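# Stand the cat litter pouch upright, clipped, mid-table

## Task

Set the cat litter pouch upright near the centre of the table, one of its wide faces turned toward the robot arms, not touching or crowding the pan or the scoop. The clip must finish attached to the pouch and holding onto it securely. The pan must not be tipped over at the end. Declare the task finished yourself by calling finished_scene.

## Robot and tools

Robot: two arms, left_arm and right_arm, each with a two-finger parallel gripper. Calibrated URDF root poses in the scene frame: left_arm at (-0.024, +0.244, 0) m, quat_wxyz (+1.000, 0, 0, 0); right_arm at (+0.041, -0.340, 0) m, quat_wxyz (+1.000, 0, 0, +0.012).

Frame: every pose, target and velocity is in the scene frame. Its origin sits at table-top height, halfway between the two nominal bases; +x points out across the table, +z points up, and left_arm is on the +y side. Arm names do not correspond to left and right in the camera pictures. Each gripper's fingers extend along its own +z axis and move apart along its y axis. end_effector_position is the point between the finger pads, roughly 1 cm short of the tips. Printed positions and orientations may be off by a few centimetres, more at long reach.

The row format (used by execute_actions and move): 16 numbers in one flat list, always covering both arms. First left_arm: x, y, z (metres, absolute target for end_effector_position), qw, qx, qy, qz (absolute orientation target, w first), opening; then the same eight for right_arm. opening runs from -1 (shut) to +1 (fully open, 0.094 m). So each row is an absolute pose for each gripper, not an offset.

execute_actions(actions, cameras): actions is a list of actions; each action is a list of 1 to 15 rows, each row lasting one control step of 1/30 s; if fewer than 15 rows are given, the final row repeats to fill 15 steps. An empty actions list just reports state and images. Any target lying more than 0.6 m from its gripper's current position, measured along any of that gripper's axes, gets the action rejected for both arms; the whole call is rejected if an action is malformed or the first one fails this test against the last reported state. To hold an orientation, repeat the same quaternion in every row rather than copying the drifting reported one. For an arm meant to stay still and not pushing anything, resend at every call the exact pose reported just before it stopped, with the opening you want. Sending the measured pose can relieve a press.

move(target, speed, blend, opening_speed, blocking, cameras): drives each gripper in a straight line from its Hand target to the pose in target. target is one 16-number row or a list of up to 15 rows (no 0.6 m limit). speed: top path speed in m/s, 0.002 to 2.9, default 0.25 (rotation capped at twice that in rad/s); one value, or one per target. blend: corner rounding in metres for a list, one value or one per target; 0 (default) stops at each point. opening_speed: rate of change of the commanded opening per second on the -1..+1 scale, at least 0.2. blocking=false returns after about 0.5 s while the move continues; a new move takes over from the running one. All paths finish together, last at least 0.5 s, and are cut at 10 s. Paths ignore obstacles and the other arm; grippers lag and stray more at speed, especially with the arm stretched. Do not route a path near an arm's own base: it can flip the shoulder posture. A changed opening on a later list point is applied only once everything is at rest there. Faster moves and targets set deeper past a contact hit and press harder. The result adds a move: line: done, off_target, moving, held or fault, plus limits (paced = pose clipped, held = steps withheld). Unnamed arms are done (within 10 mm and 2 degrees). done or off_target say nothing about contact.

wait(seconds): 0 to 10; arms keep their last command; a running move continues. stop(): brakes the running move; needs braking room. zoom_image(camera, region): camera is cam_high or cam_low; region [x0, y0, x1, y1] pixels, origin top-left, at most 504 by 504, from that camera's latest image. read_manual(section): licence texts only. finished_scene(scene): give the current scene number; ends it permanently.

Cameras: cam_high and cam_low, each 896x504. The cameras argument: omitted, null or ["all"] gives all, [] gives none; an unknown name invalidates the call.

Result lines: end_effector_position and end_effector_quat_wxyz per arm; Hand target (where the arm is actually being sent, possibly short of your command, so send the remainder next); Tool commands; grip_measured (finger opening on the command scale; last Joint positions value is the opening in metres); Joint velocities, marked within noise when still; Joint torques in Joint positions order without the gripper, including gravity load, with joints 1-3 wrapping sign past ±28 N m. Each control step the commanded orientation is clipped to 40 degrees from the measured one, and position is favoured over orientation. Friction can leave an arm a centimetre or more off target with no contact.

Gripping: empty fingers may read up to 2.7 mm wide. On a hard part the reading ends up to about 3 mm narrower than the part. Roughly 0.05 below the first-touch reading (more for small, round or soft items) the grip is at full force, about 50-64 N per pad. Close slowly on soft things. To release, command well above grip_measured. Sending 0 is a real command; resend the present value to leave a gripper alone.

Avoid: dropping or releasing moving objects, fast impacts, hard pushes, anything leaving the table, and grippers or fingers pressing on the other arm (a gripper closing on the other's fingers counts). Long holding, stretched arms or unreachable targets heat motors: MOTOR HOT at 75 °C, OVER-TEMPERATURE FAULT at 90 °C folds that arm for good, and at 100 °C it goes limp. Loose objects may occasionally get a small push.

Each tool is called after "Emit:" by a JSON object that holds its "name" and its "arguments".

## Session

Done. Scene 3.

Emit:
{"name": "execute_actions", "arguments": {"actions": []}}

Emit:
{"name": "zoom_image", "arguments": {"camera": "cam_high", "region": [220, 100, 700, 480]}}

Emit:
{"name": "zoom_image", "arguments": {"camera": "cam_low", "region": [250, 160, 680, 320]}}

Scene clock: 0.00 s.
left_arm: end_effector_position=(+0.3753, +0.2803, +0.1187) grip_measured=+1.000 end_effector_quat_wxyz=(+0.608, -0.085, +0.784, +0.097) | right_arm: end_effector_position=(+0.4303, -0.3612, +0.1128) grip_measured=+1.000 end_effector_quat_wxyz=(+0.600, +0.083, +0.792, -0.075)
Joint positions: left_arm=[-0.044 1.55 0.377 0.916 -0.3 -0.028 0.094] | right_arm=[0.05 1.509 0.343 0.881 0.291 0.063 0.094]
Joint velocities: within noise
Joint torques (N m): no reading
Motor temperatures (°C): left_arm=[28 29 32 29 28 30 28] | right_arm=[27 31 30 27 26 27 28]
Heat: left arm: 32 °C; right arm: 31 °C.
Hand target: left_arm +0.3767, +0.2804, +0.1227; +0.611, -0.087, +0.781, +0.096 | right_arm +0.4308, -0.3615, +0.1141; +0.600, +0.083, +0.792, -0.076
Tool commands: left_gripper/opening=+1.0 right_gripper/opening=+1.0

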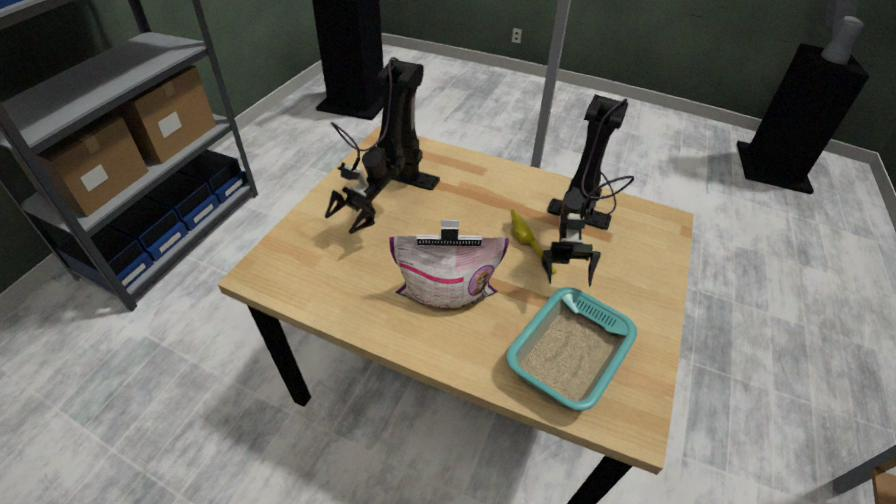

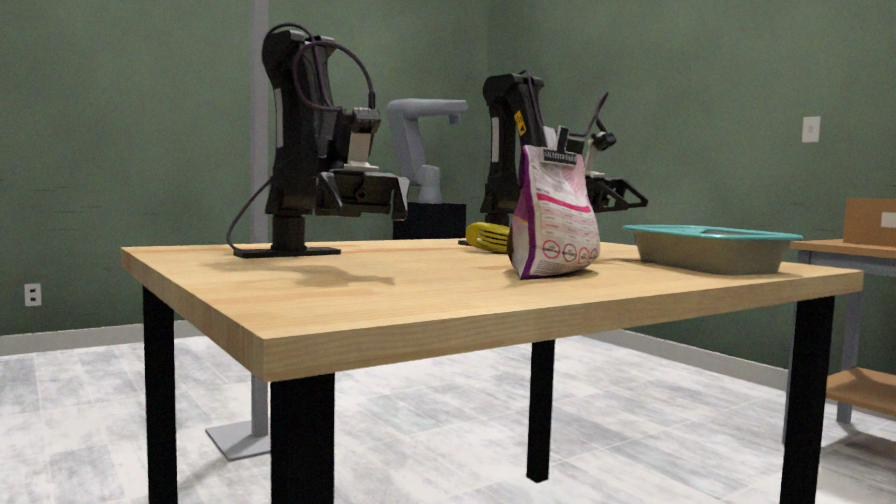

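Scaled by 1.050.

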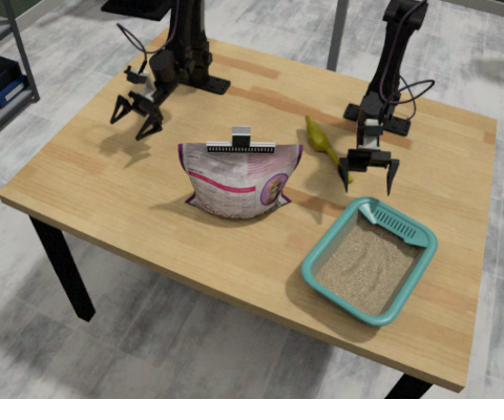

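Scaled by 1.172.

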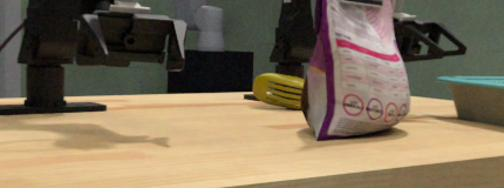

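Emit:
{"name": "zoom_image", "arguments": {"camera": "cam_high", "region": [380, 205, 520, 315]}}

Emit:
{"name": "zoom_image", "arguments": {"camera": "cam_low", "region": [490, 120, 620, 290]}}

Emit:
{"name": "zoom_image", "arguments": {"camera": "cam_high", "region": [410, 210, 490, 260]}}

Emit:
{"name": "zoom_image", "arguments": {"camera": "cam_high", "region": [490, 190, 650, 330]}}

Emit:
{"name": "zoom_image", "arguments": {"camera": "cam_low", "region": [520, 120, 600, 180]}}

Emit:
{"name": "zoom_image", "arguments": {"camera": "cam_low", "region": [430, 200, 530, 270]}}

Scaled by 3.600.

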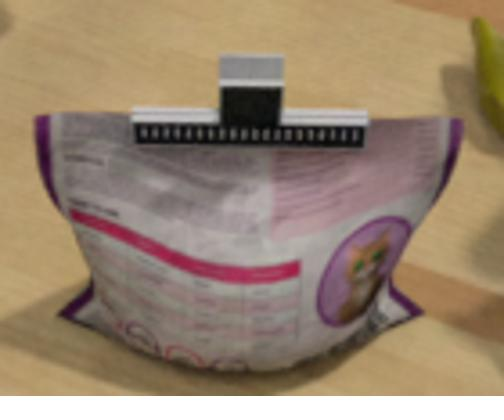

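Scaled by 2.965.

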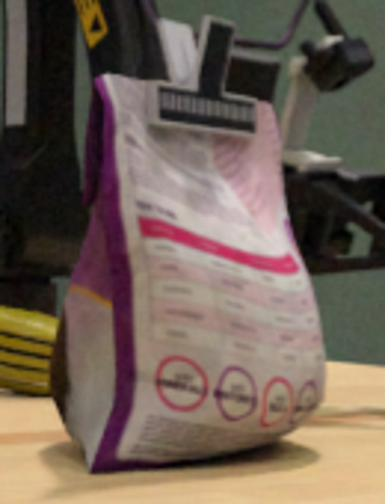

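Scaled by 6.300.

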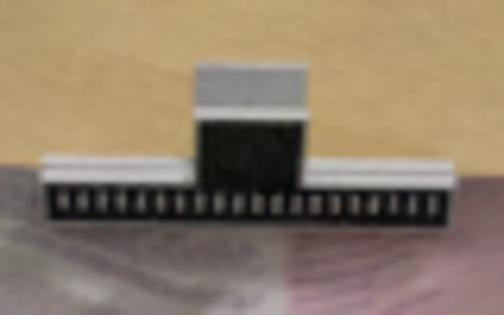

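Scaled by 3.150.

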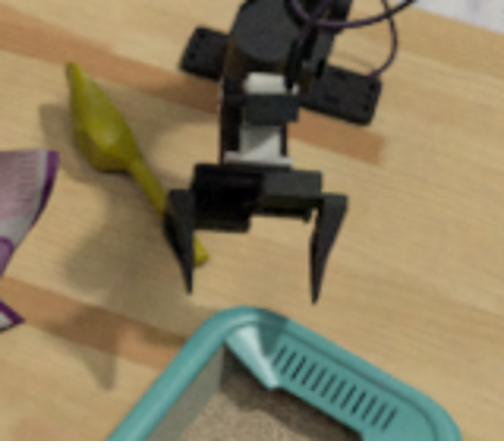

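Scaled by 6.300.

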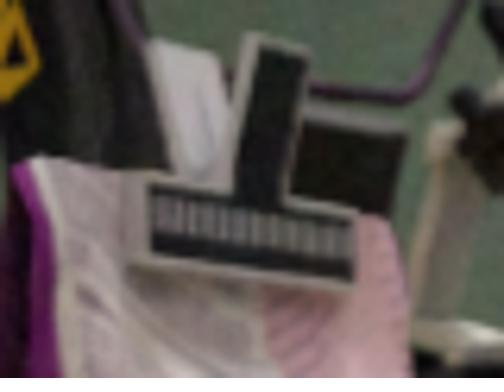

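Scaled by 5.040.

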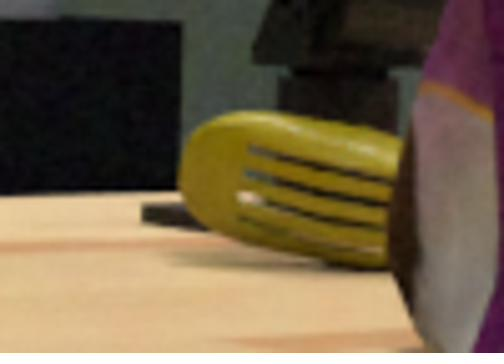

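Emit:
{"name": "move", "arguments": {"target": [0.240, 0.190, 0.085, 0.1604, -0.3769, 0.91, 0.0664, 0.4, 0.4303, -0.3612, 0.1128, 0.600, 0.083, 0.792, -0.075, 1], "speed": 0.6}}

Emit:
{"name": "zoom_image", "arguments": {"camera": "cam_high", "region": [490, 180, 610, 300]}}

Emit:
{"name": "zoom_image", "arguments": {"camera": "cam_low", "region": [430, 120, 640, 290]}}

Scene clock: 3.93 s.
left_arm: end_effector_position=(+0.2354, +0.1896, +0.0803) grip_measured=+0.401 end_effector_quat_wxyz=(+0.159, -0.371, +0.913, +0.066) | right_arm: end_effector_position=(+0.4303, -0.3612, +0.1128) grip_measured=+1.000 end_effector_quat_wxyz=(+0.600, +0.083, +0.792, -0.075)
Joint positions: left_arm=[-0.425 1.434 0.944 -0.953 -0.322 -1.176 0.066] | right_arm=[0.05 1.509 0.343 0.881 0.291 0.063 0.094]
Joint velocities: within noise
Joint torques (N m): left_arm=[0.59 -3.58 8.81 0.54 -0.28 -0.06] | right_arm=[0.1 -4.62 5.26 1.8 0.01 -0.02]
Motor temperatures (°C): left_arm=[28 29 33 30 28 30 28] | right_arm=[27 31 31 29 26 27 28]
Heat: left arm: 33 °C; right arm: 31 °C.
Hand target: left_arm +0.2399, +0.1901, +0.0849; +0.161, -0.377, +0.910, +0.066 | right_arm +0.4303, -0.3612, +0.1127; +0.600, +0.083, +0.792, -0.075
Off the commanded pose: left_arm 0.007 m, 1 deg | right_arm 0.000 m, 0 deg.
move: done

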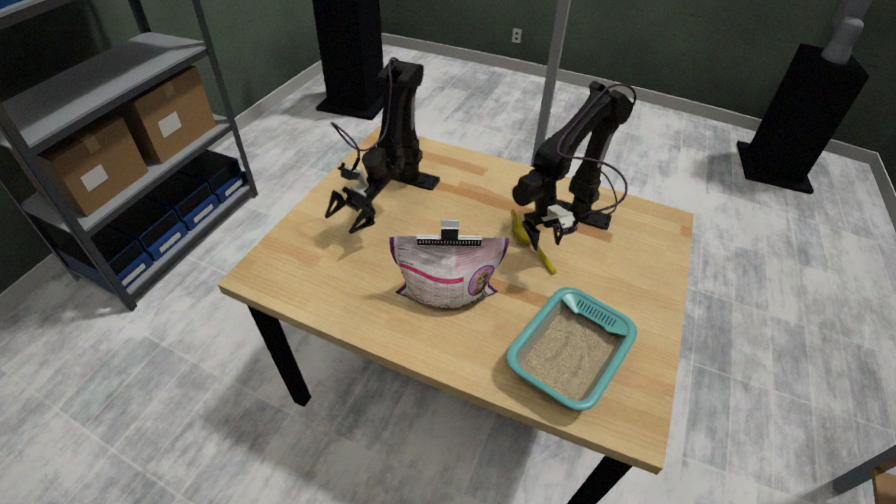

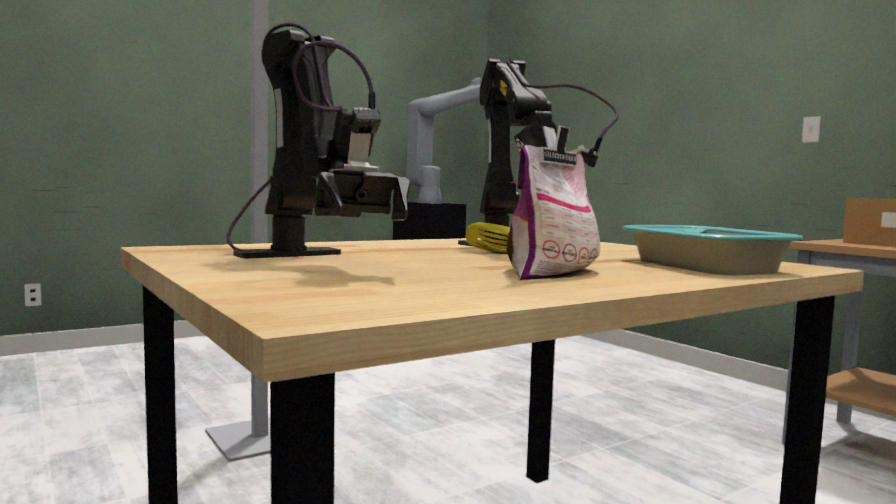

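Scaled by 4.200.

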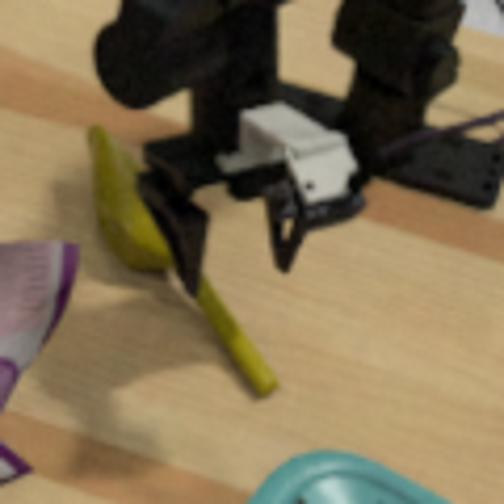

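Scaled by 2.400.

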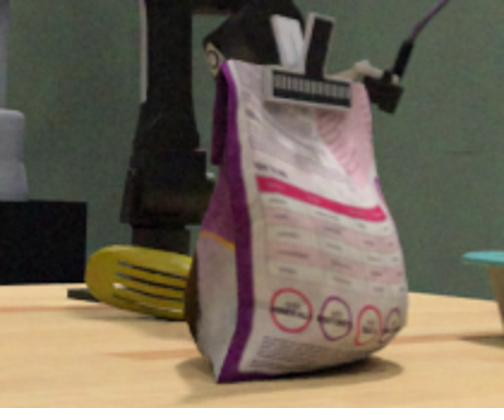

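Emit:
{"name": "move", "arguments": {"target": [[0.243, 0.191, 0.016, 0.1604, -0.3769, 0.91, 0.0664, 0.4, 0.4303, -0.3612, 0.1128, 0.600, 0.083, 0.792, -0.075, 1],[0.243, 0.191, 0.016, 0.1604, -0.3769, 0.91, 0.0664, -0.9, 0.4303, -0.3612, 0.1128, 0.600, 0.083, 0.792, -0.075, 1]], "speed": 0.2, "opening_speed": 2, "cameras": ["cam_high"]}}

Emit:
{"name": "zoom_image", "arguments": {"camera": "cam_high", "region": [490, 180, 610, 300]}}

Scene clock: 6.30 s.
left_arm: end_effector_position=(+0.2438, +0.1876, +0.0196) grip_measured=-0.700 end_effector_quat_wxyz=(+0.162, -0.376, +0.910, +0.061) | right_arm: end_effector_position=(+0.4303, -0.3612, +0.1128) grip_measured=+1.000 end_effector_quat_wxyz=(+0.600, +0.083, +0.792, -0.075)
Joint positions: left_arm=[-0.417 1.554 0.791 -0.667 -0.318 -1.176 0.014] | right_arm=[0.05 1.509 0.343 0.881 0.291 0.063 0.094]
Joint velocities: within noise
Joint torques (N m): left_arm=[0.51 -4.16 5.33 0.76 -0.27 0.05] | right_arm=[-0.12 -4.66 5.22 1.82 -0.01 -0.03]
Motor temperatures (°C): left_arm=[28 29 33 30 28 30 28] | right_arm=[27 31 31 30 26 27 28]
Heat: left arm: 33 °C; right arm: 31 °C.
Hand target: left_arm +0.2430, +0.1910, +0.0161; +0.160, -0.377, +0.910, +0.066 | right_arm +0.4303, -0.3612, +0.1127; +0.600, +0.083, +0.792, -0.075
Off the commanded pose: left_arm 0.005 m, 1 deg | right_arm 0.000 m, 0 deg.
move: done
Images, in order (width x height): cam_high 896x504.

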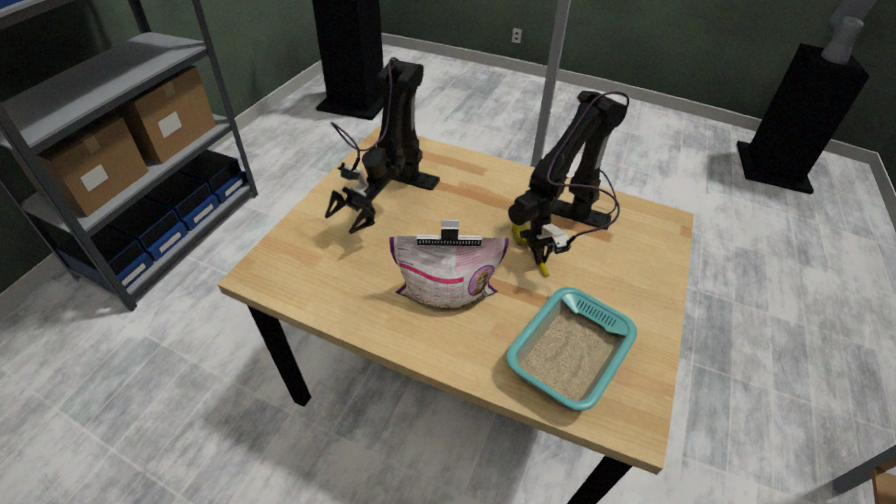

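Scaled by 4.200.

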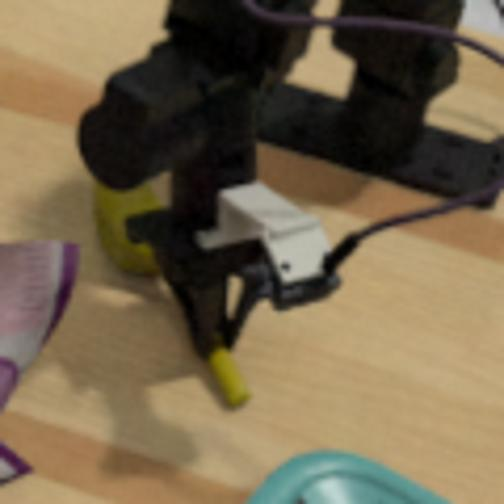

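Emit:
{"name": "move", "arguments": {"target": [[0.243, 0.195, 0.07, 0.1604, -0.3769, 0.91, 0.0664, -0.9, 0.4303, -0.3612, 0.1128, 0.600, 0.083, 0.792, -0.075, 1],[0.225, 0.325, 0.06, 0.1604, -0.3769, 0.91, 0.0664, -0.9, 0.4303, -0.3612, 0.1128, 0.600, 0.083, 0.792, -0.075, 1],[0.225, 0.328, 0.017, 0.1604, -0.3769, 0.91, 0.0664, 0.0, 0.4303, -0.3612, 0.1128, 0.600, 0.083, 0.792, -0.075, 1]], "speed": [0.25, 0.3, 0.15], "blend": [0.02, 0.015, 0], "opening_speed": 2}}

Emit:
{"name": "zoom_image", "arguments": {"camera": "cam_high", "region": [490, 180, 650, 340]}}

Scene clock: 9.00 s.
left_arm: end_effector_position=(+0.2278, +0.3269, +0.0220) grip_measured=-0.001 end_effector_quat_wxyz=(+0.165, -0.376, +0.909, +0.065) | right_arm: end_effector_position=(+0.4303, -0.3612, +0.1128) grip_measured=+1.000 end_effector_quat_wxyz=(+0.600, +0.083, +0.792, -0.075)
Joint positions: left_arm=[0.184 1.376 0.633 -0.526 -0.193 -0.57 0.047] | right_arm=[0.05 1.509 0.343 0.881 0.291 0.063 0.094]
Joint velocities: within noise
Joint torques (N m): left_arm=[0.57 -3 5.2 1.09 -0.1 0.02] | right_arm=[-0.12 -4.29 5.22 1.85 0 -0.03]
Motor temperatures (°C): left_arm=[28 29 33 30 28 30 28] | right_arm=[27 31 32 31 26 27 28]
Heat: left arm: 33 °C; right arm: 32 °C.
Hand target: left_arm +0.2249, +0.3279, +0.0171; +0.160, -0.377, +0.910, +0.066 | right_arm +0.4303, -0.3612, +0.1127; +0.600, +0.083, +0.792, -0.075
Off the commanded pose: left_arm 0.006 m, 1 deg | right_arm 0.000 m, 0 deg.
move: done

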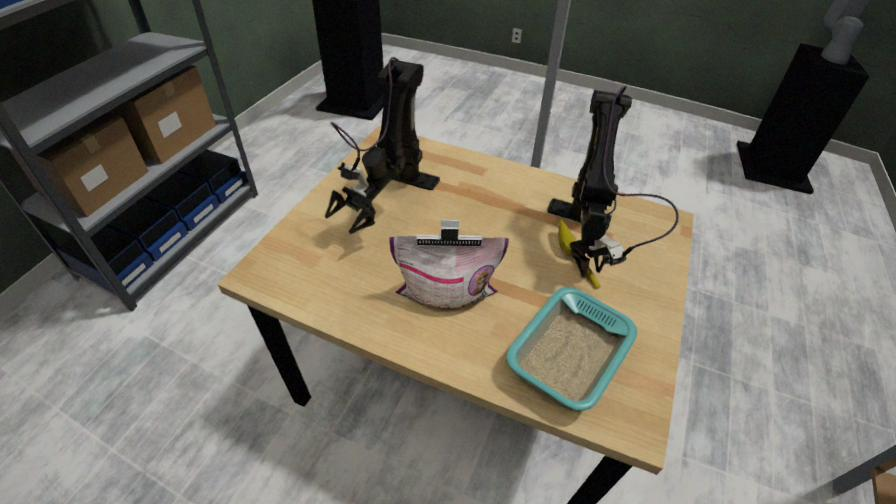

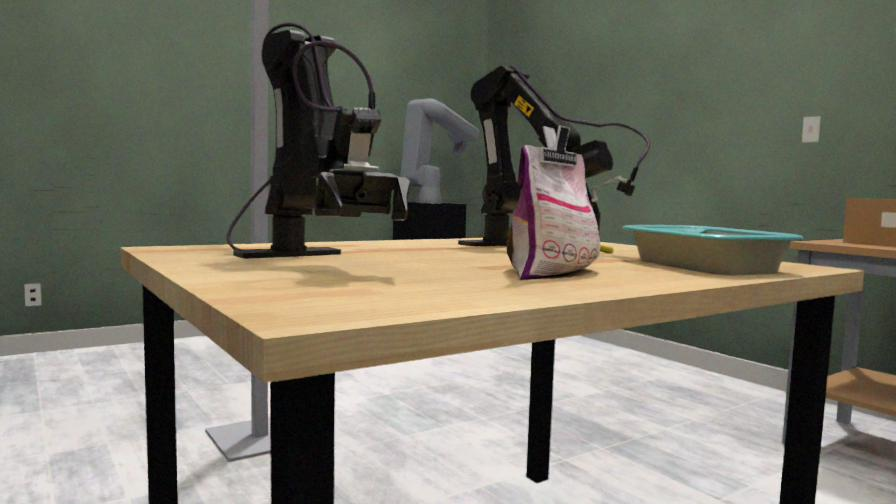

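Scaled by 3.150.

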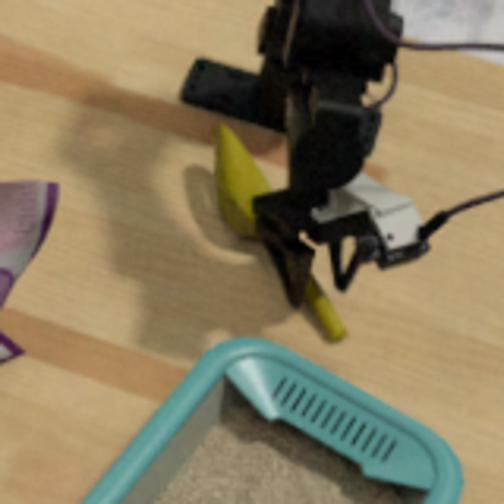

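Emit:
{"name": "move", "arguments": {"target": [[0.227, 0.327, 0.09, 0.1604, -0.3769, 0.91, 0.0664, 1, 0.4303, -0.3612, 0.1128, 0.600, 0.083, 0.792, -0.075, 1],[0.37, 0.20, 0.17, 0.507, 0.515, 0.646, -0.243, 1, 0.4303, -0.3612, 0.1128, 0.600, 0.083, 0.792, -0.075, 1],[0.391, 0.147, 0.111, 0.507, 0.515, 0.646, -0.243, 1, 0.4303, -0.3612, 0.1128, 0.600, 0.083, 0.792, -0.075, 1]], "speed": [0.3, 0.8, 0.3], "blend": [0.02, 0, 0]}}

Emit:
{"name": "zoom_image", "arguments": {"camera": "cam_high", "region": [390, 160, 590, 330]}}

Emit:
{"name": "zoom_image", "arguments": {"camera": "cam_low", "region": [480, 120, 700, 290]}}

Scene clock: 12.70 s.
left_arm: end_effector_position=(+0.3947, +0.1461, +0.1169) grip_measured=+0.999 end_effector_quat_wxyz=(+0.512, +0.522, +0.641, -0.235) | right_arm: end_effector_position=(+0.4303, -0.3612, +0.1128) grip_measured=+1.000 end_effector_quat_wxyz=(+0.600, +0.083, +0.792, -0.075)
Joint positions: left_arm=[0.143 1.851 1.047 -0.103 1.088 1.1 0.094] | right_arm=[0.05 1.509 0.343 0.881 0.291 0.063 0.094]
Joint velocities: within noise
Joint torques (N m): left_arm=[0.46 -7.57 4.94 1.26 0.48 -0.08] | right_arm=[-0.02 -4.45 5.14 1.82 0 -0.03]
Motor temperatures (°C): left_arm=[28 30 34 30 28 30 28] | right_arm=[27 32 32 32 26 27 28]
Heat: left arm: 34 °C; right arm: 32 °C.
Hand target: left_arm +0.3910, +0.1470, +0.1110; +0.507, +0.515, +0.647, -0.243 | right_arm +0.4303, -0.3612, +0.1127; +0.600, +0.083, +0.792, -0.075
Off the commanded pose: left_arm 0.007 m, 1 deg | right_arm 0.000 m, 0 deg.
move: done

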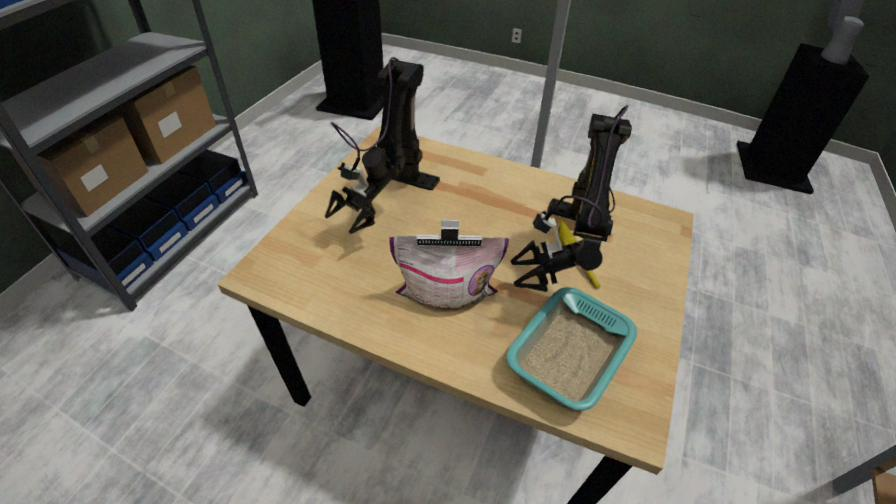

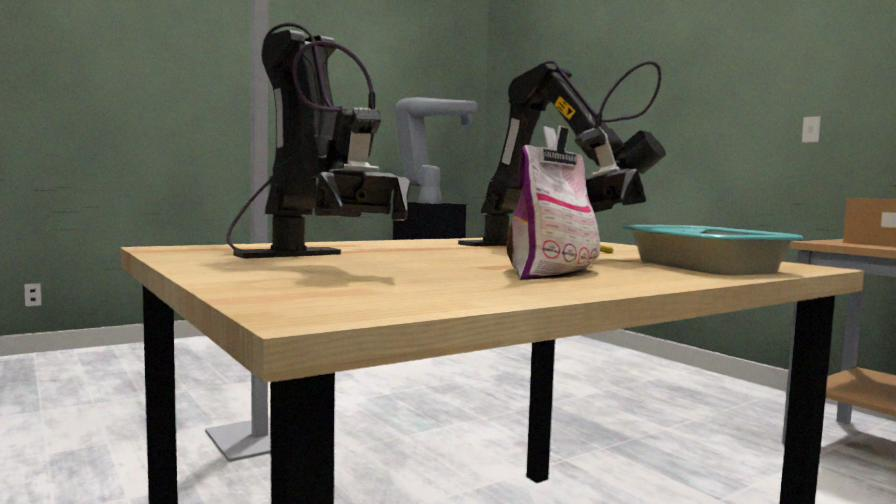

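Scaled by 2.520.

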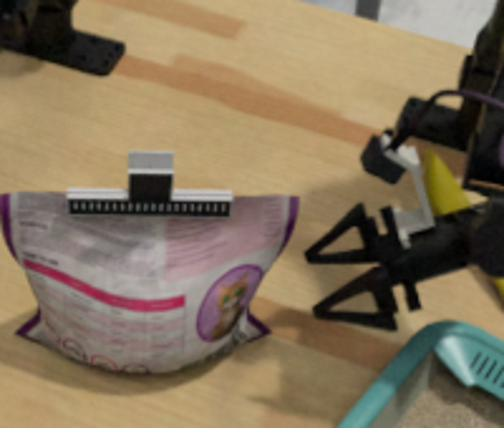

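Scaled by 2.291.

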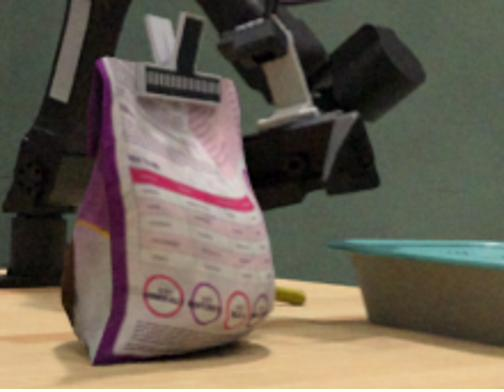

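Emit:
{"name": "move", "arguments": {"target": [[0.427, 0.053, 0.066, 0.507, 0.515, 0.646, -0.243, 1, 0.4303, -0.3612, 0.1128, 0.600, 0.083, 0.792, -0.075, 1]], "speed": 0.2}}

Emit:
{"name": "zoom_image", "arguments": {"camera": "cam_high", "region": [390, 160, 590, 330]}}

Emit:
{"name": "zoom_image", "arguments": {"camera": "cam_low", "region": [480, 120, 700, 290]}}

Scene clock: 14.20 s.
left_arm: end_effector_position=(+0.4197, +0.0562, +0.0712) grip_measured=+0.999 end_effector_quat_wxyz=(+0.505, +0.516, +0.644, -0.253) | right_arm: end_effector_position=(+0.4303, -0.3612, +0.1128) grip_measured=+1.000 end_effector_quat_wxyz=(+0.600, +0.083, +0.792, -0.075)
Joint positions: left_arm=[-0.101 2.04 1.029 0.359 0.933 0.762 0.094] | right_arm=[0.05 1.509 0.343 0.881 0.291 0.063 0.094]
Joint velocities: within noise
Joint torques (N m): left_arm=[-0.77 -7.12 7.08 1.83 -0.02 -0.09] | right_arm=[-0.06 -4.49 5.2 1.82 0 -0.06]
Motor temperatures (°C): left_arm=[28 30 34 31 28 30 28] | right_arm=[27 32 32 32 26 27 28]
Heat: left arm: 34 °C; right arm: 32 °C.
Hand target: left_arm +0.4266, +0.0531, +0.0663; +0.507, +0.515, +0.646, -0.243 | right_arm +0.4303, -0.3612, +0.1127; +0.600, +0.083, +0.792, -0.075
Off the commanded pose: left_arm 0.009 m, 1 deg | right_arm 0.000 m, 0 deg.
move: done

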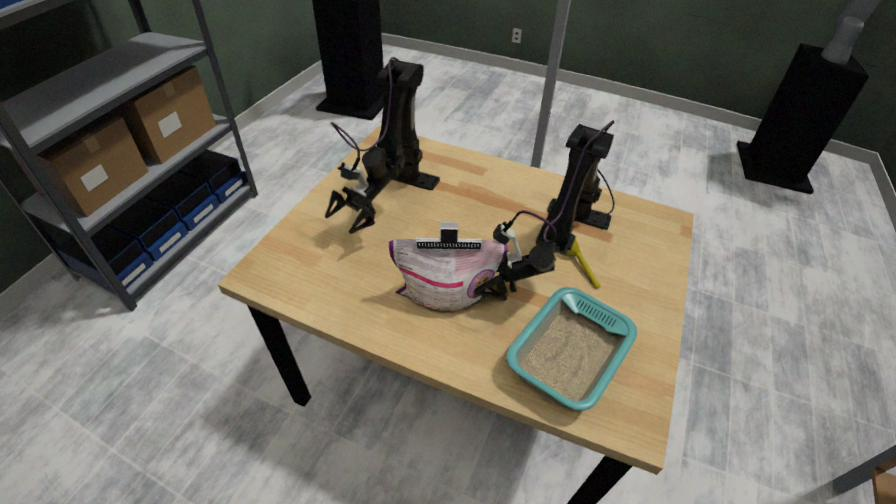

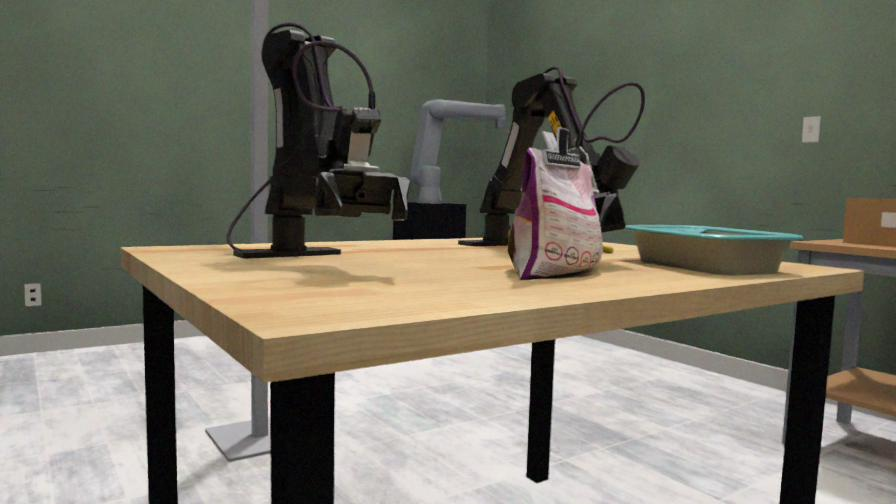

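Scaled by 2.520.

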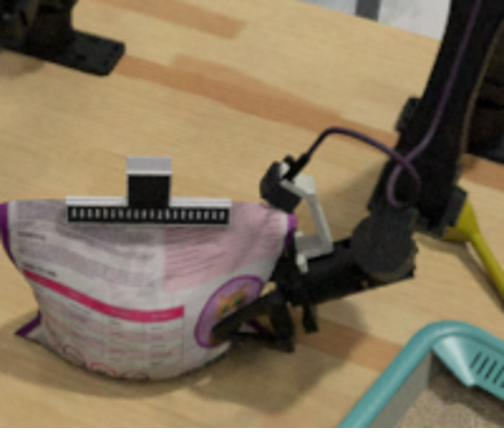

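Scaled by 2.291.

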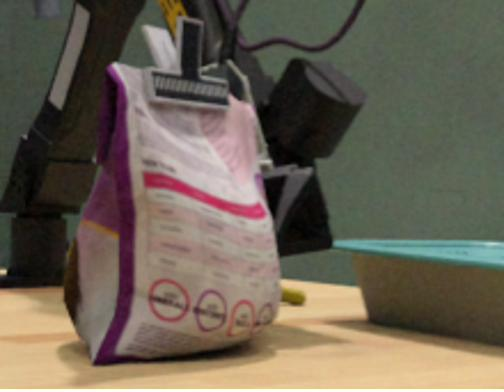

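Emit:
{"name": "move", "arguments": {"target": [[0.424, 0.054, 0.068, 0.507, 0.515, 0.646, -0.243, -0.85, 0.4303, -0.3612, 0.1128, 0.600, 0.083, 0.792, -0.075, 1],[0.30, 0.052, 0.070, 0.460, 0.615, 0.55, -0.325, -0.85, 0.4303, -0.3612, 0.1128, 0.600, 0.083, 0.792, -0.075, 1]], "speed": 0.15, "opening_speed": 1.2}}

Emit:
{"name": "zoom_image", "arguments": {"camera": "cam_high", "region": [370, 140, 570, 310]}}

Emit:
{"name": "zoom_image", "arguments": {"camera": "cam_low", "region": [420, 120, 640, 290]}}

Scene clock: 18.50 s.
left_arm: end_effector_position=(+0.3365, +0.0562, +0.0761) grip_measured=-0.438 end_effector_quat_wxyz=(+0.504, +0.633, +0.535, -0.243) | right_arm: end_effector_position=(+0.4303, -0.3612, +0.1128) grip_measured=+1.000 end_effector_quat_wxyz=(+0.600, +0.083, +0.792, -0.075)
Joint positions: left_arm=[-0.09 1.855 0.848 0.129 1.063 1.231 0.026] | right_arm=[0.05 1.509 0.343 0.881 0.291 0.063 0.094]
Joint velocities: within noise
Joint torques (N m): left_arm=[-0.31 -8.32 3.38 0.01 1.35 -0.14] | right_arm=[-0.17 -4.72 5.24 1.82 0.01 -0.07]
Motor temperatures (°C): left_arm=[28 32 34 31 29 30 28] | right_arm=[27 32 33 33 26 27 28]
Heat: left arm: 34 °C; right arm: 33 °C.
Hand target: left_arm +0.3034, +0.0512, +0.0716; +0.469, +0.609, +0.554, -0.321 | right_arm +0.4303, -0.3612, +0.1127; +0.600, +0.083, +0.792, -0.075
Off the commanded pose: left_arm 0.037 m, 11 deg | right_arm 0.000 m, 0 deg.
move: off_target (left_arm)

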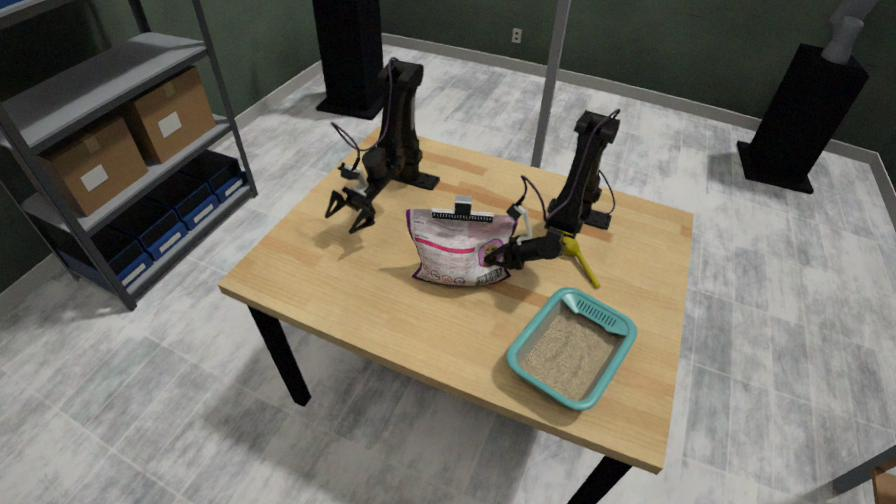

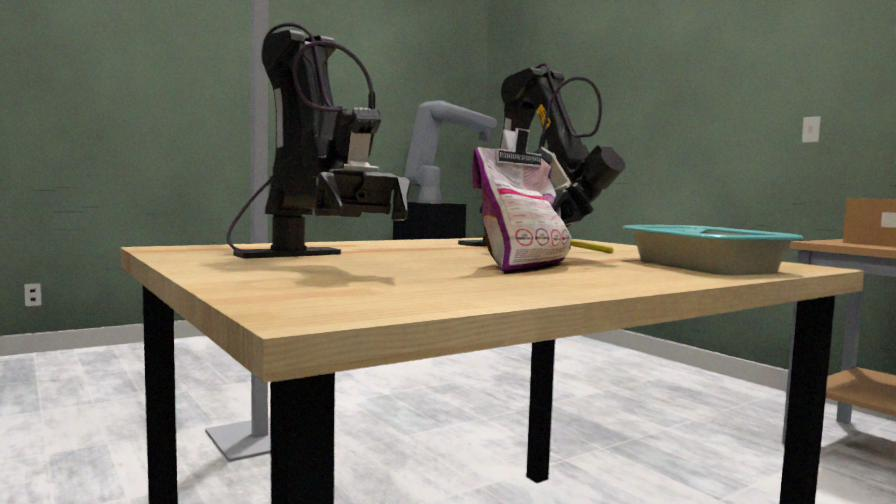

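Scaled by 2.520.

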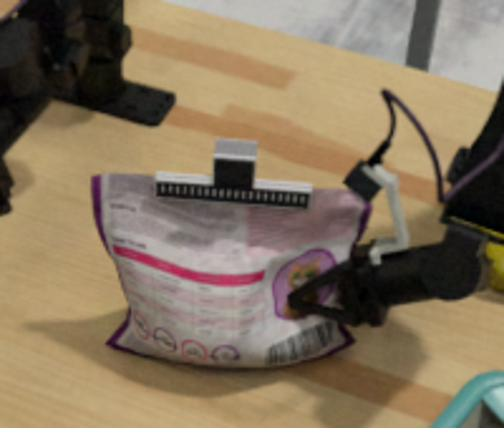

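Scaled by 2.291.

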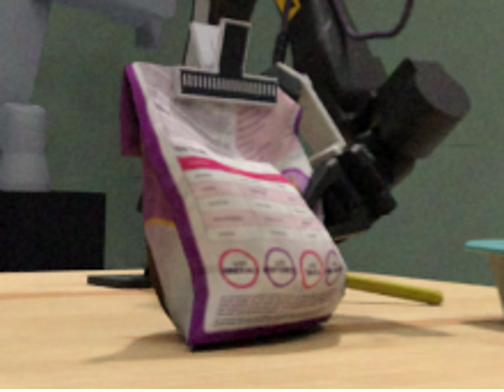

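Emit:
{"name": "move", "arguments": {"target": [[0.215, 0.048, 0.070, 0.385, 0.626, 0.533, -0.418, -0.85, 0.4303, -0.3612, 0.1128, 0.600, 0.083, 0.792, -0.075, 1]], "speed": 0.15}}

Emit:
{"name": "zoom_image", "arguments": {"camera": "cam_high", "region": [370, 140, 610, 310]}}

Emit:
{"name": "zoom_image", "arguments": {"camera": "cam_low", "region": [420, 120, 640, 290]}}

Scene clock: 20.80 s.
left_arm: end_effector_position=(+0.2558, +0.0550, +0.0758) grip_measured=-0.460 end_effector_quat_wxyz=(+0.450, +0.658, +0.508, -0.327) | right_arm: end_effector_position=(+0.4303, -0.3612, +0.1128) grip_measured=+1.000 end_effector_quat_wxyz=(+0.600, +0.083, +0.792, -0.075)
Joint positions: left_arm=[-0.092 1.752 0.787 -0.32 1.163 1.547 0.025] | right_arm=[0.05 1.509 0.343 0.881 0.291 0.063 0.094]
Joint velocities: within noise
Joint torques (N m): left_arm=[-2.33 -5.5 3.43 -0.83 1.06 -0.32] | right_arm=[0.03 -4.37 5.24 1.81 0.03 -0.01]
Motor temperatures (°C): left_arm=[28 32 34 31 29 30 28] | right_arm=[27 32 33 33 26 27 28]
Heat: left arm: 34 °C; right arm: 33 °C.
Hand target: left_arm +0.2190, +0.0477, +0.0717; +0.395, +0.620, +0.541, -0.409 | right_arm +0.4303, -0.3612, +0.1127; +0.600, +0.083, +0.792, -0.075
Off the commanded pose: left_arm 0.042 m, 14 deg | right_arm 0.000 m, 0 deg.
move: off_target (left_arm)

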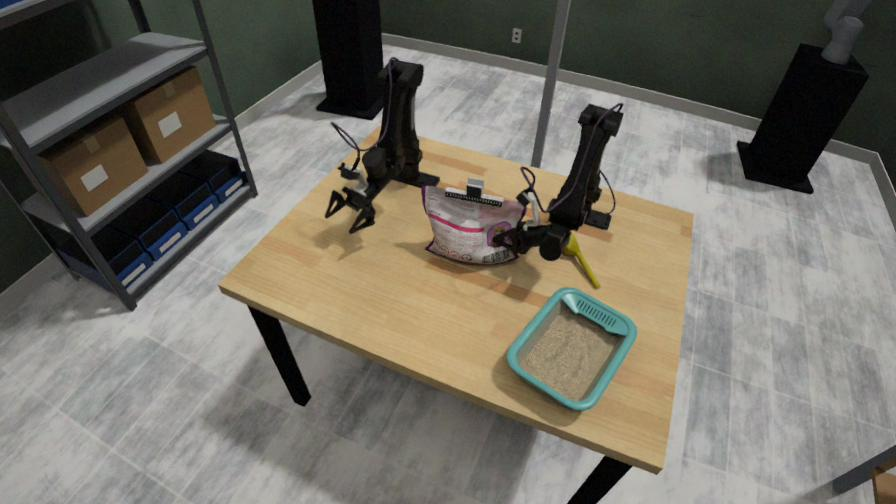

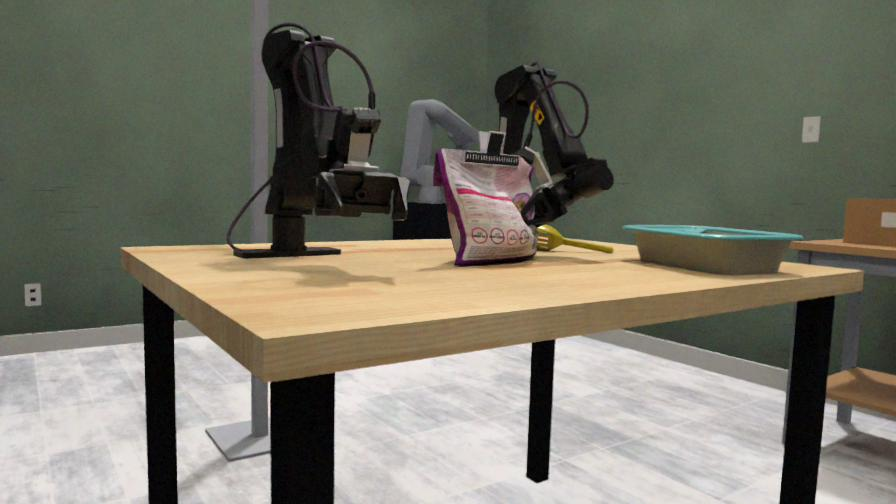

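Scaled by 2.100.

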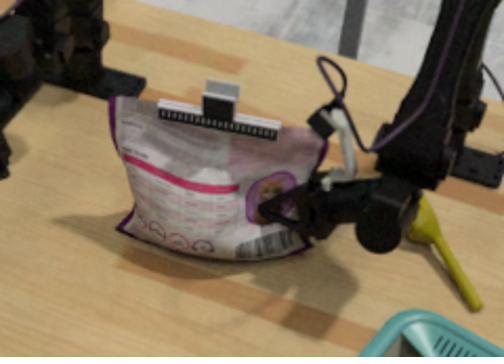

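Scaled by 2.291.

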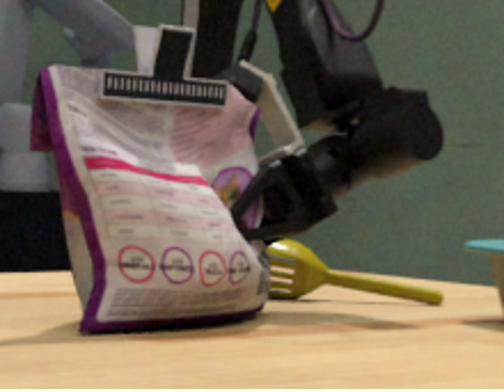

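Emit:
{"name": "move", "arguments": {"target": [[0.222, 0.055, 0.070, 0.350, 0.767, 0.3204, -0.4324, -0.9, 0.4303, -0.3612, 0.1128, 0.600, 0.083, 0.792, -0.075, 1]], "speed": 0.2}}

Emit:
{"name": "zoom_image", "arguments": {"camera": "cam_high", "region": [370, 140, 610, 310]}}

Emit:
{"name": "zoom_image", "arguments": {"camera": "cam_low", "region": [420, 120, 640, 290]}}

Scene clock: 22.97 s.
left_arm: end_effector_position=(+0.2493, +0.0535, +0.0770) grip_measured=-0.476 end_effector_quat_wxyz=(+0.423, +0.742, +0.408, -0.323) | right_arm: end_effector_position=(+0.4303, -0.3612, +0.1128) grip_measured=+1.000 end_effector_quat_wxyz=(+0.600, +0.083, +0.792, -0.075)
Joint positions: left_arm=[-0.11 1.875 1.016 -0.793 1.121 2.076 0.025] | right_arm=[0.05 1.509 0.343 0.881 0.291 0.063 0.094]
Joint velocities: within noise
Joint torques (N m): left_arm=[-1.73 -7.82 3.62 -0.79 0 0.04] | right_arm=[-0.01 -4.41 5.22 1.83 0 0.02]
Motor temperatures (°C): left_arm=[28 32 34 31 29 30 29] | right_arm=[27 32 33 34 26 27 28]
Heat: left arm: 34 °C; right arm: 34 °C.
Hand target: left_arm +0.2228, +0.0543, +0.0707; +0.373, +0.741, +0.430, -0.357 | right_arm +0.4303, -0.3612, +0.1127; +0.600, +0.083, +0.792, -0.075
Off the commanded pose: left_arm 0.028 m, 18 deg | right_arm 0.000 m, 0 deg.
joint sent to its limit (left arm) — joint 6 (wrist roll), upper limit. The joint targets are off in orientation, not in position.
move: off_target (left_arm)

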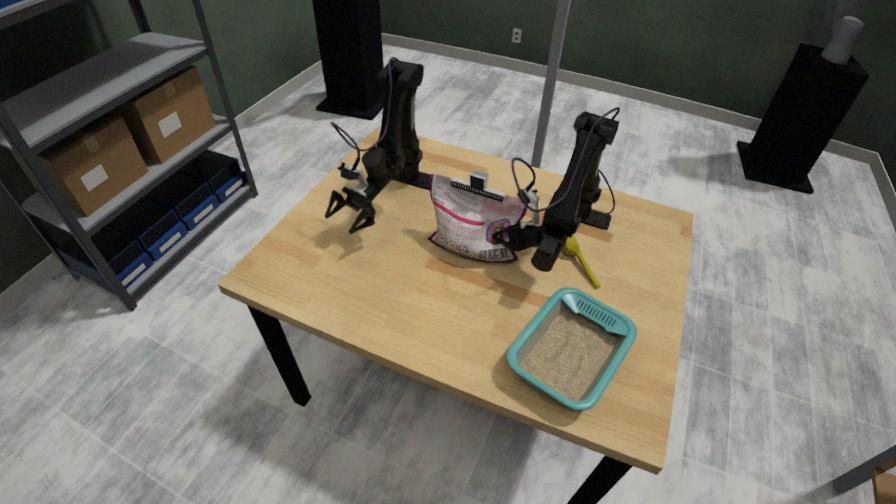

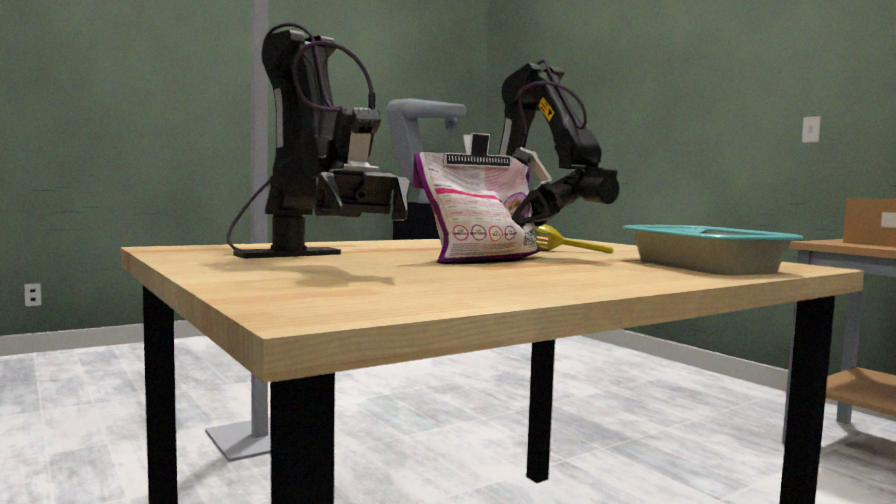

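Scaled by 2.100.

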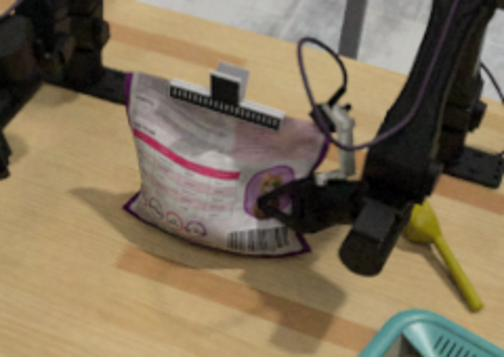

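Scaled by 2.291.

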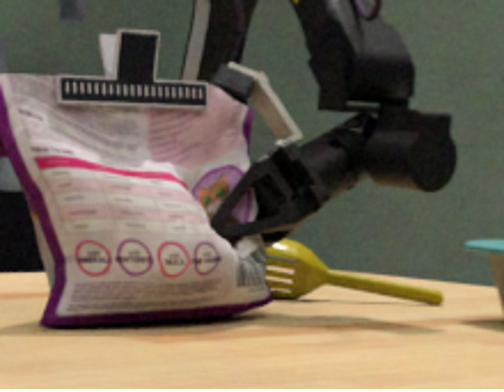

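Emit:
{"name": "move", "arguments": {"target": [[0.266, 0.055, 0.068, 0.423, 0.742, 0.408, -0.323, -0.9, 0.4303, -0.3612, 0.1128, 0.600, 0.083, 0.792, -0.075, 1],[0.264, 0.055, 0.068, 0.423, 0.742, 0.408, -0.323, 0.3, 0.4303, -0.3612, 0.1128, 0.600, 0.083, 0.792, -0.075, 1]], "speed": 0.12, "opening_speed": 1.2}}

Emit:
{"name": "zoom_image", "arguments": {"camera": "cam_high", "region": [370, 140, 610, 310]}}

Emit:
{"name": "zoom_image", "arguments": {"camera": "cam_low", "region": [390, 120, 610, 290]}}

Scene clock: 25.50 s.
left_arm: end_effector_position=(+0.2605, +0.0563, +0.0717) grip_measured=+0.299 end_effector_quat_wxyz=(+0.423, +0.739, +0.414, -0.320) | right_arm: end_effector_position=(+0.4303, -0.3612, +0.1128) grip_measured=+1.000 end_effector_quat_wxyz=(+0.600, +0.083, +0.792, -0.075)
Joint positions: left_arm=[-0.097 1.916 1.051 -0.789 1.118 2.076 0.061] | right_arm=[0.05 1.509 0.343 0.881 0.291 0.063 0.094]
Joint velocities: within noise
Joint torques (N m): left_arm=[-0.29 -5.81 6.01 0.38 0.53 0.04] | right_arm=[-0.21 -4.25 5.19 1.85 0.02 -0.01]
Motor temperatures (°C): left_arm=[28 32 34 31 29 30 29] | right_arm=[27 32 33 34 26 27 28]
Heat: left arm: 34 °C; right arm: 34 °C.
Hand target: left_arm +0.2638, +0.0547, +0.0680; +0.423, +0.741, +0.412, -0.320 | right_arm +0.4303, -0.3612, +0.1127; +0.600, +0.083, +0.792, -0.075
Off the commanded pose: left_arm 0.005 m, 1 deg | right_arm 0.000 m, 0 deg.
joint sent to its limit (left arm) — joint 6 (wrist roll), upper limit. The joint targets still meet the commanded pose.
move: done

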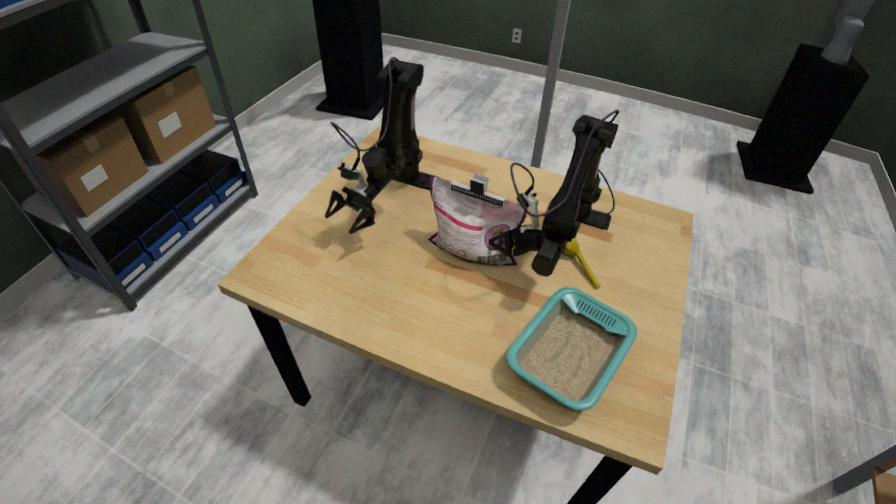

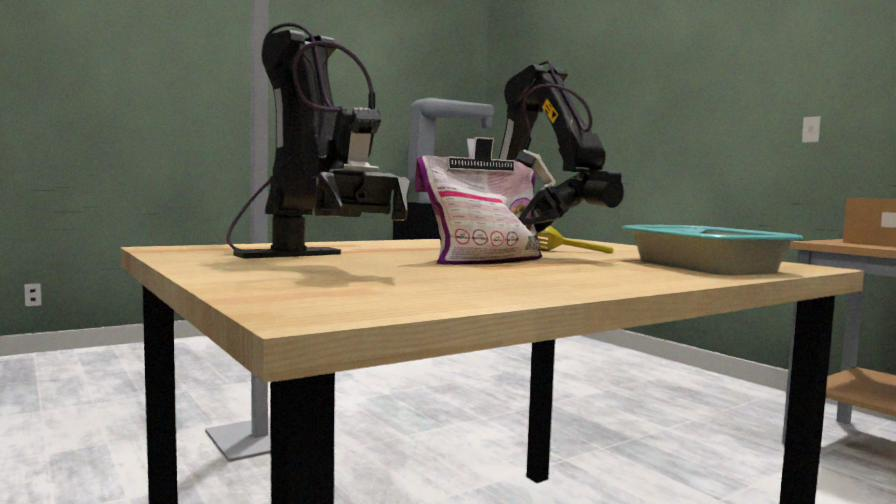

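Scaled by 2.100.

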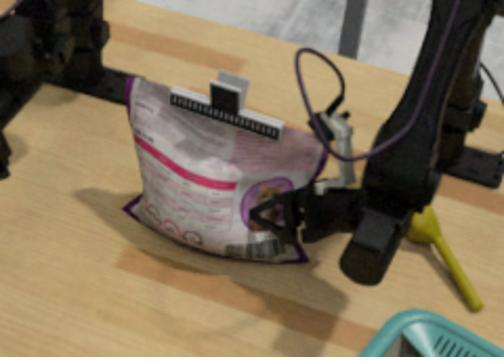

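Scaled by 2.291.

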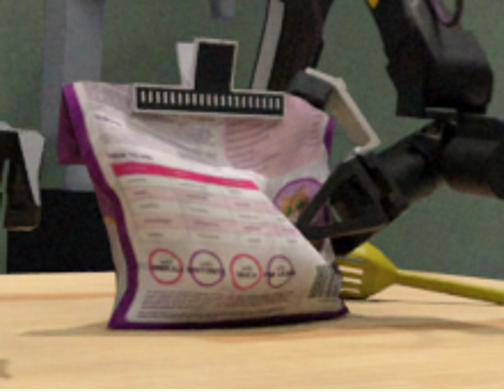

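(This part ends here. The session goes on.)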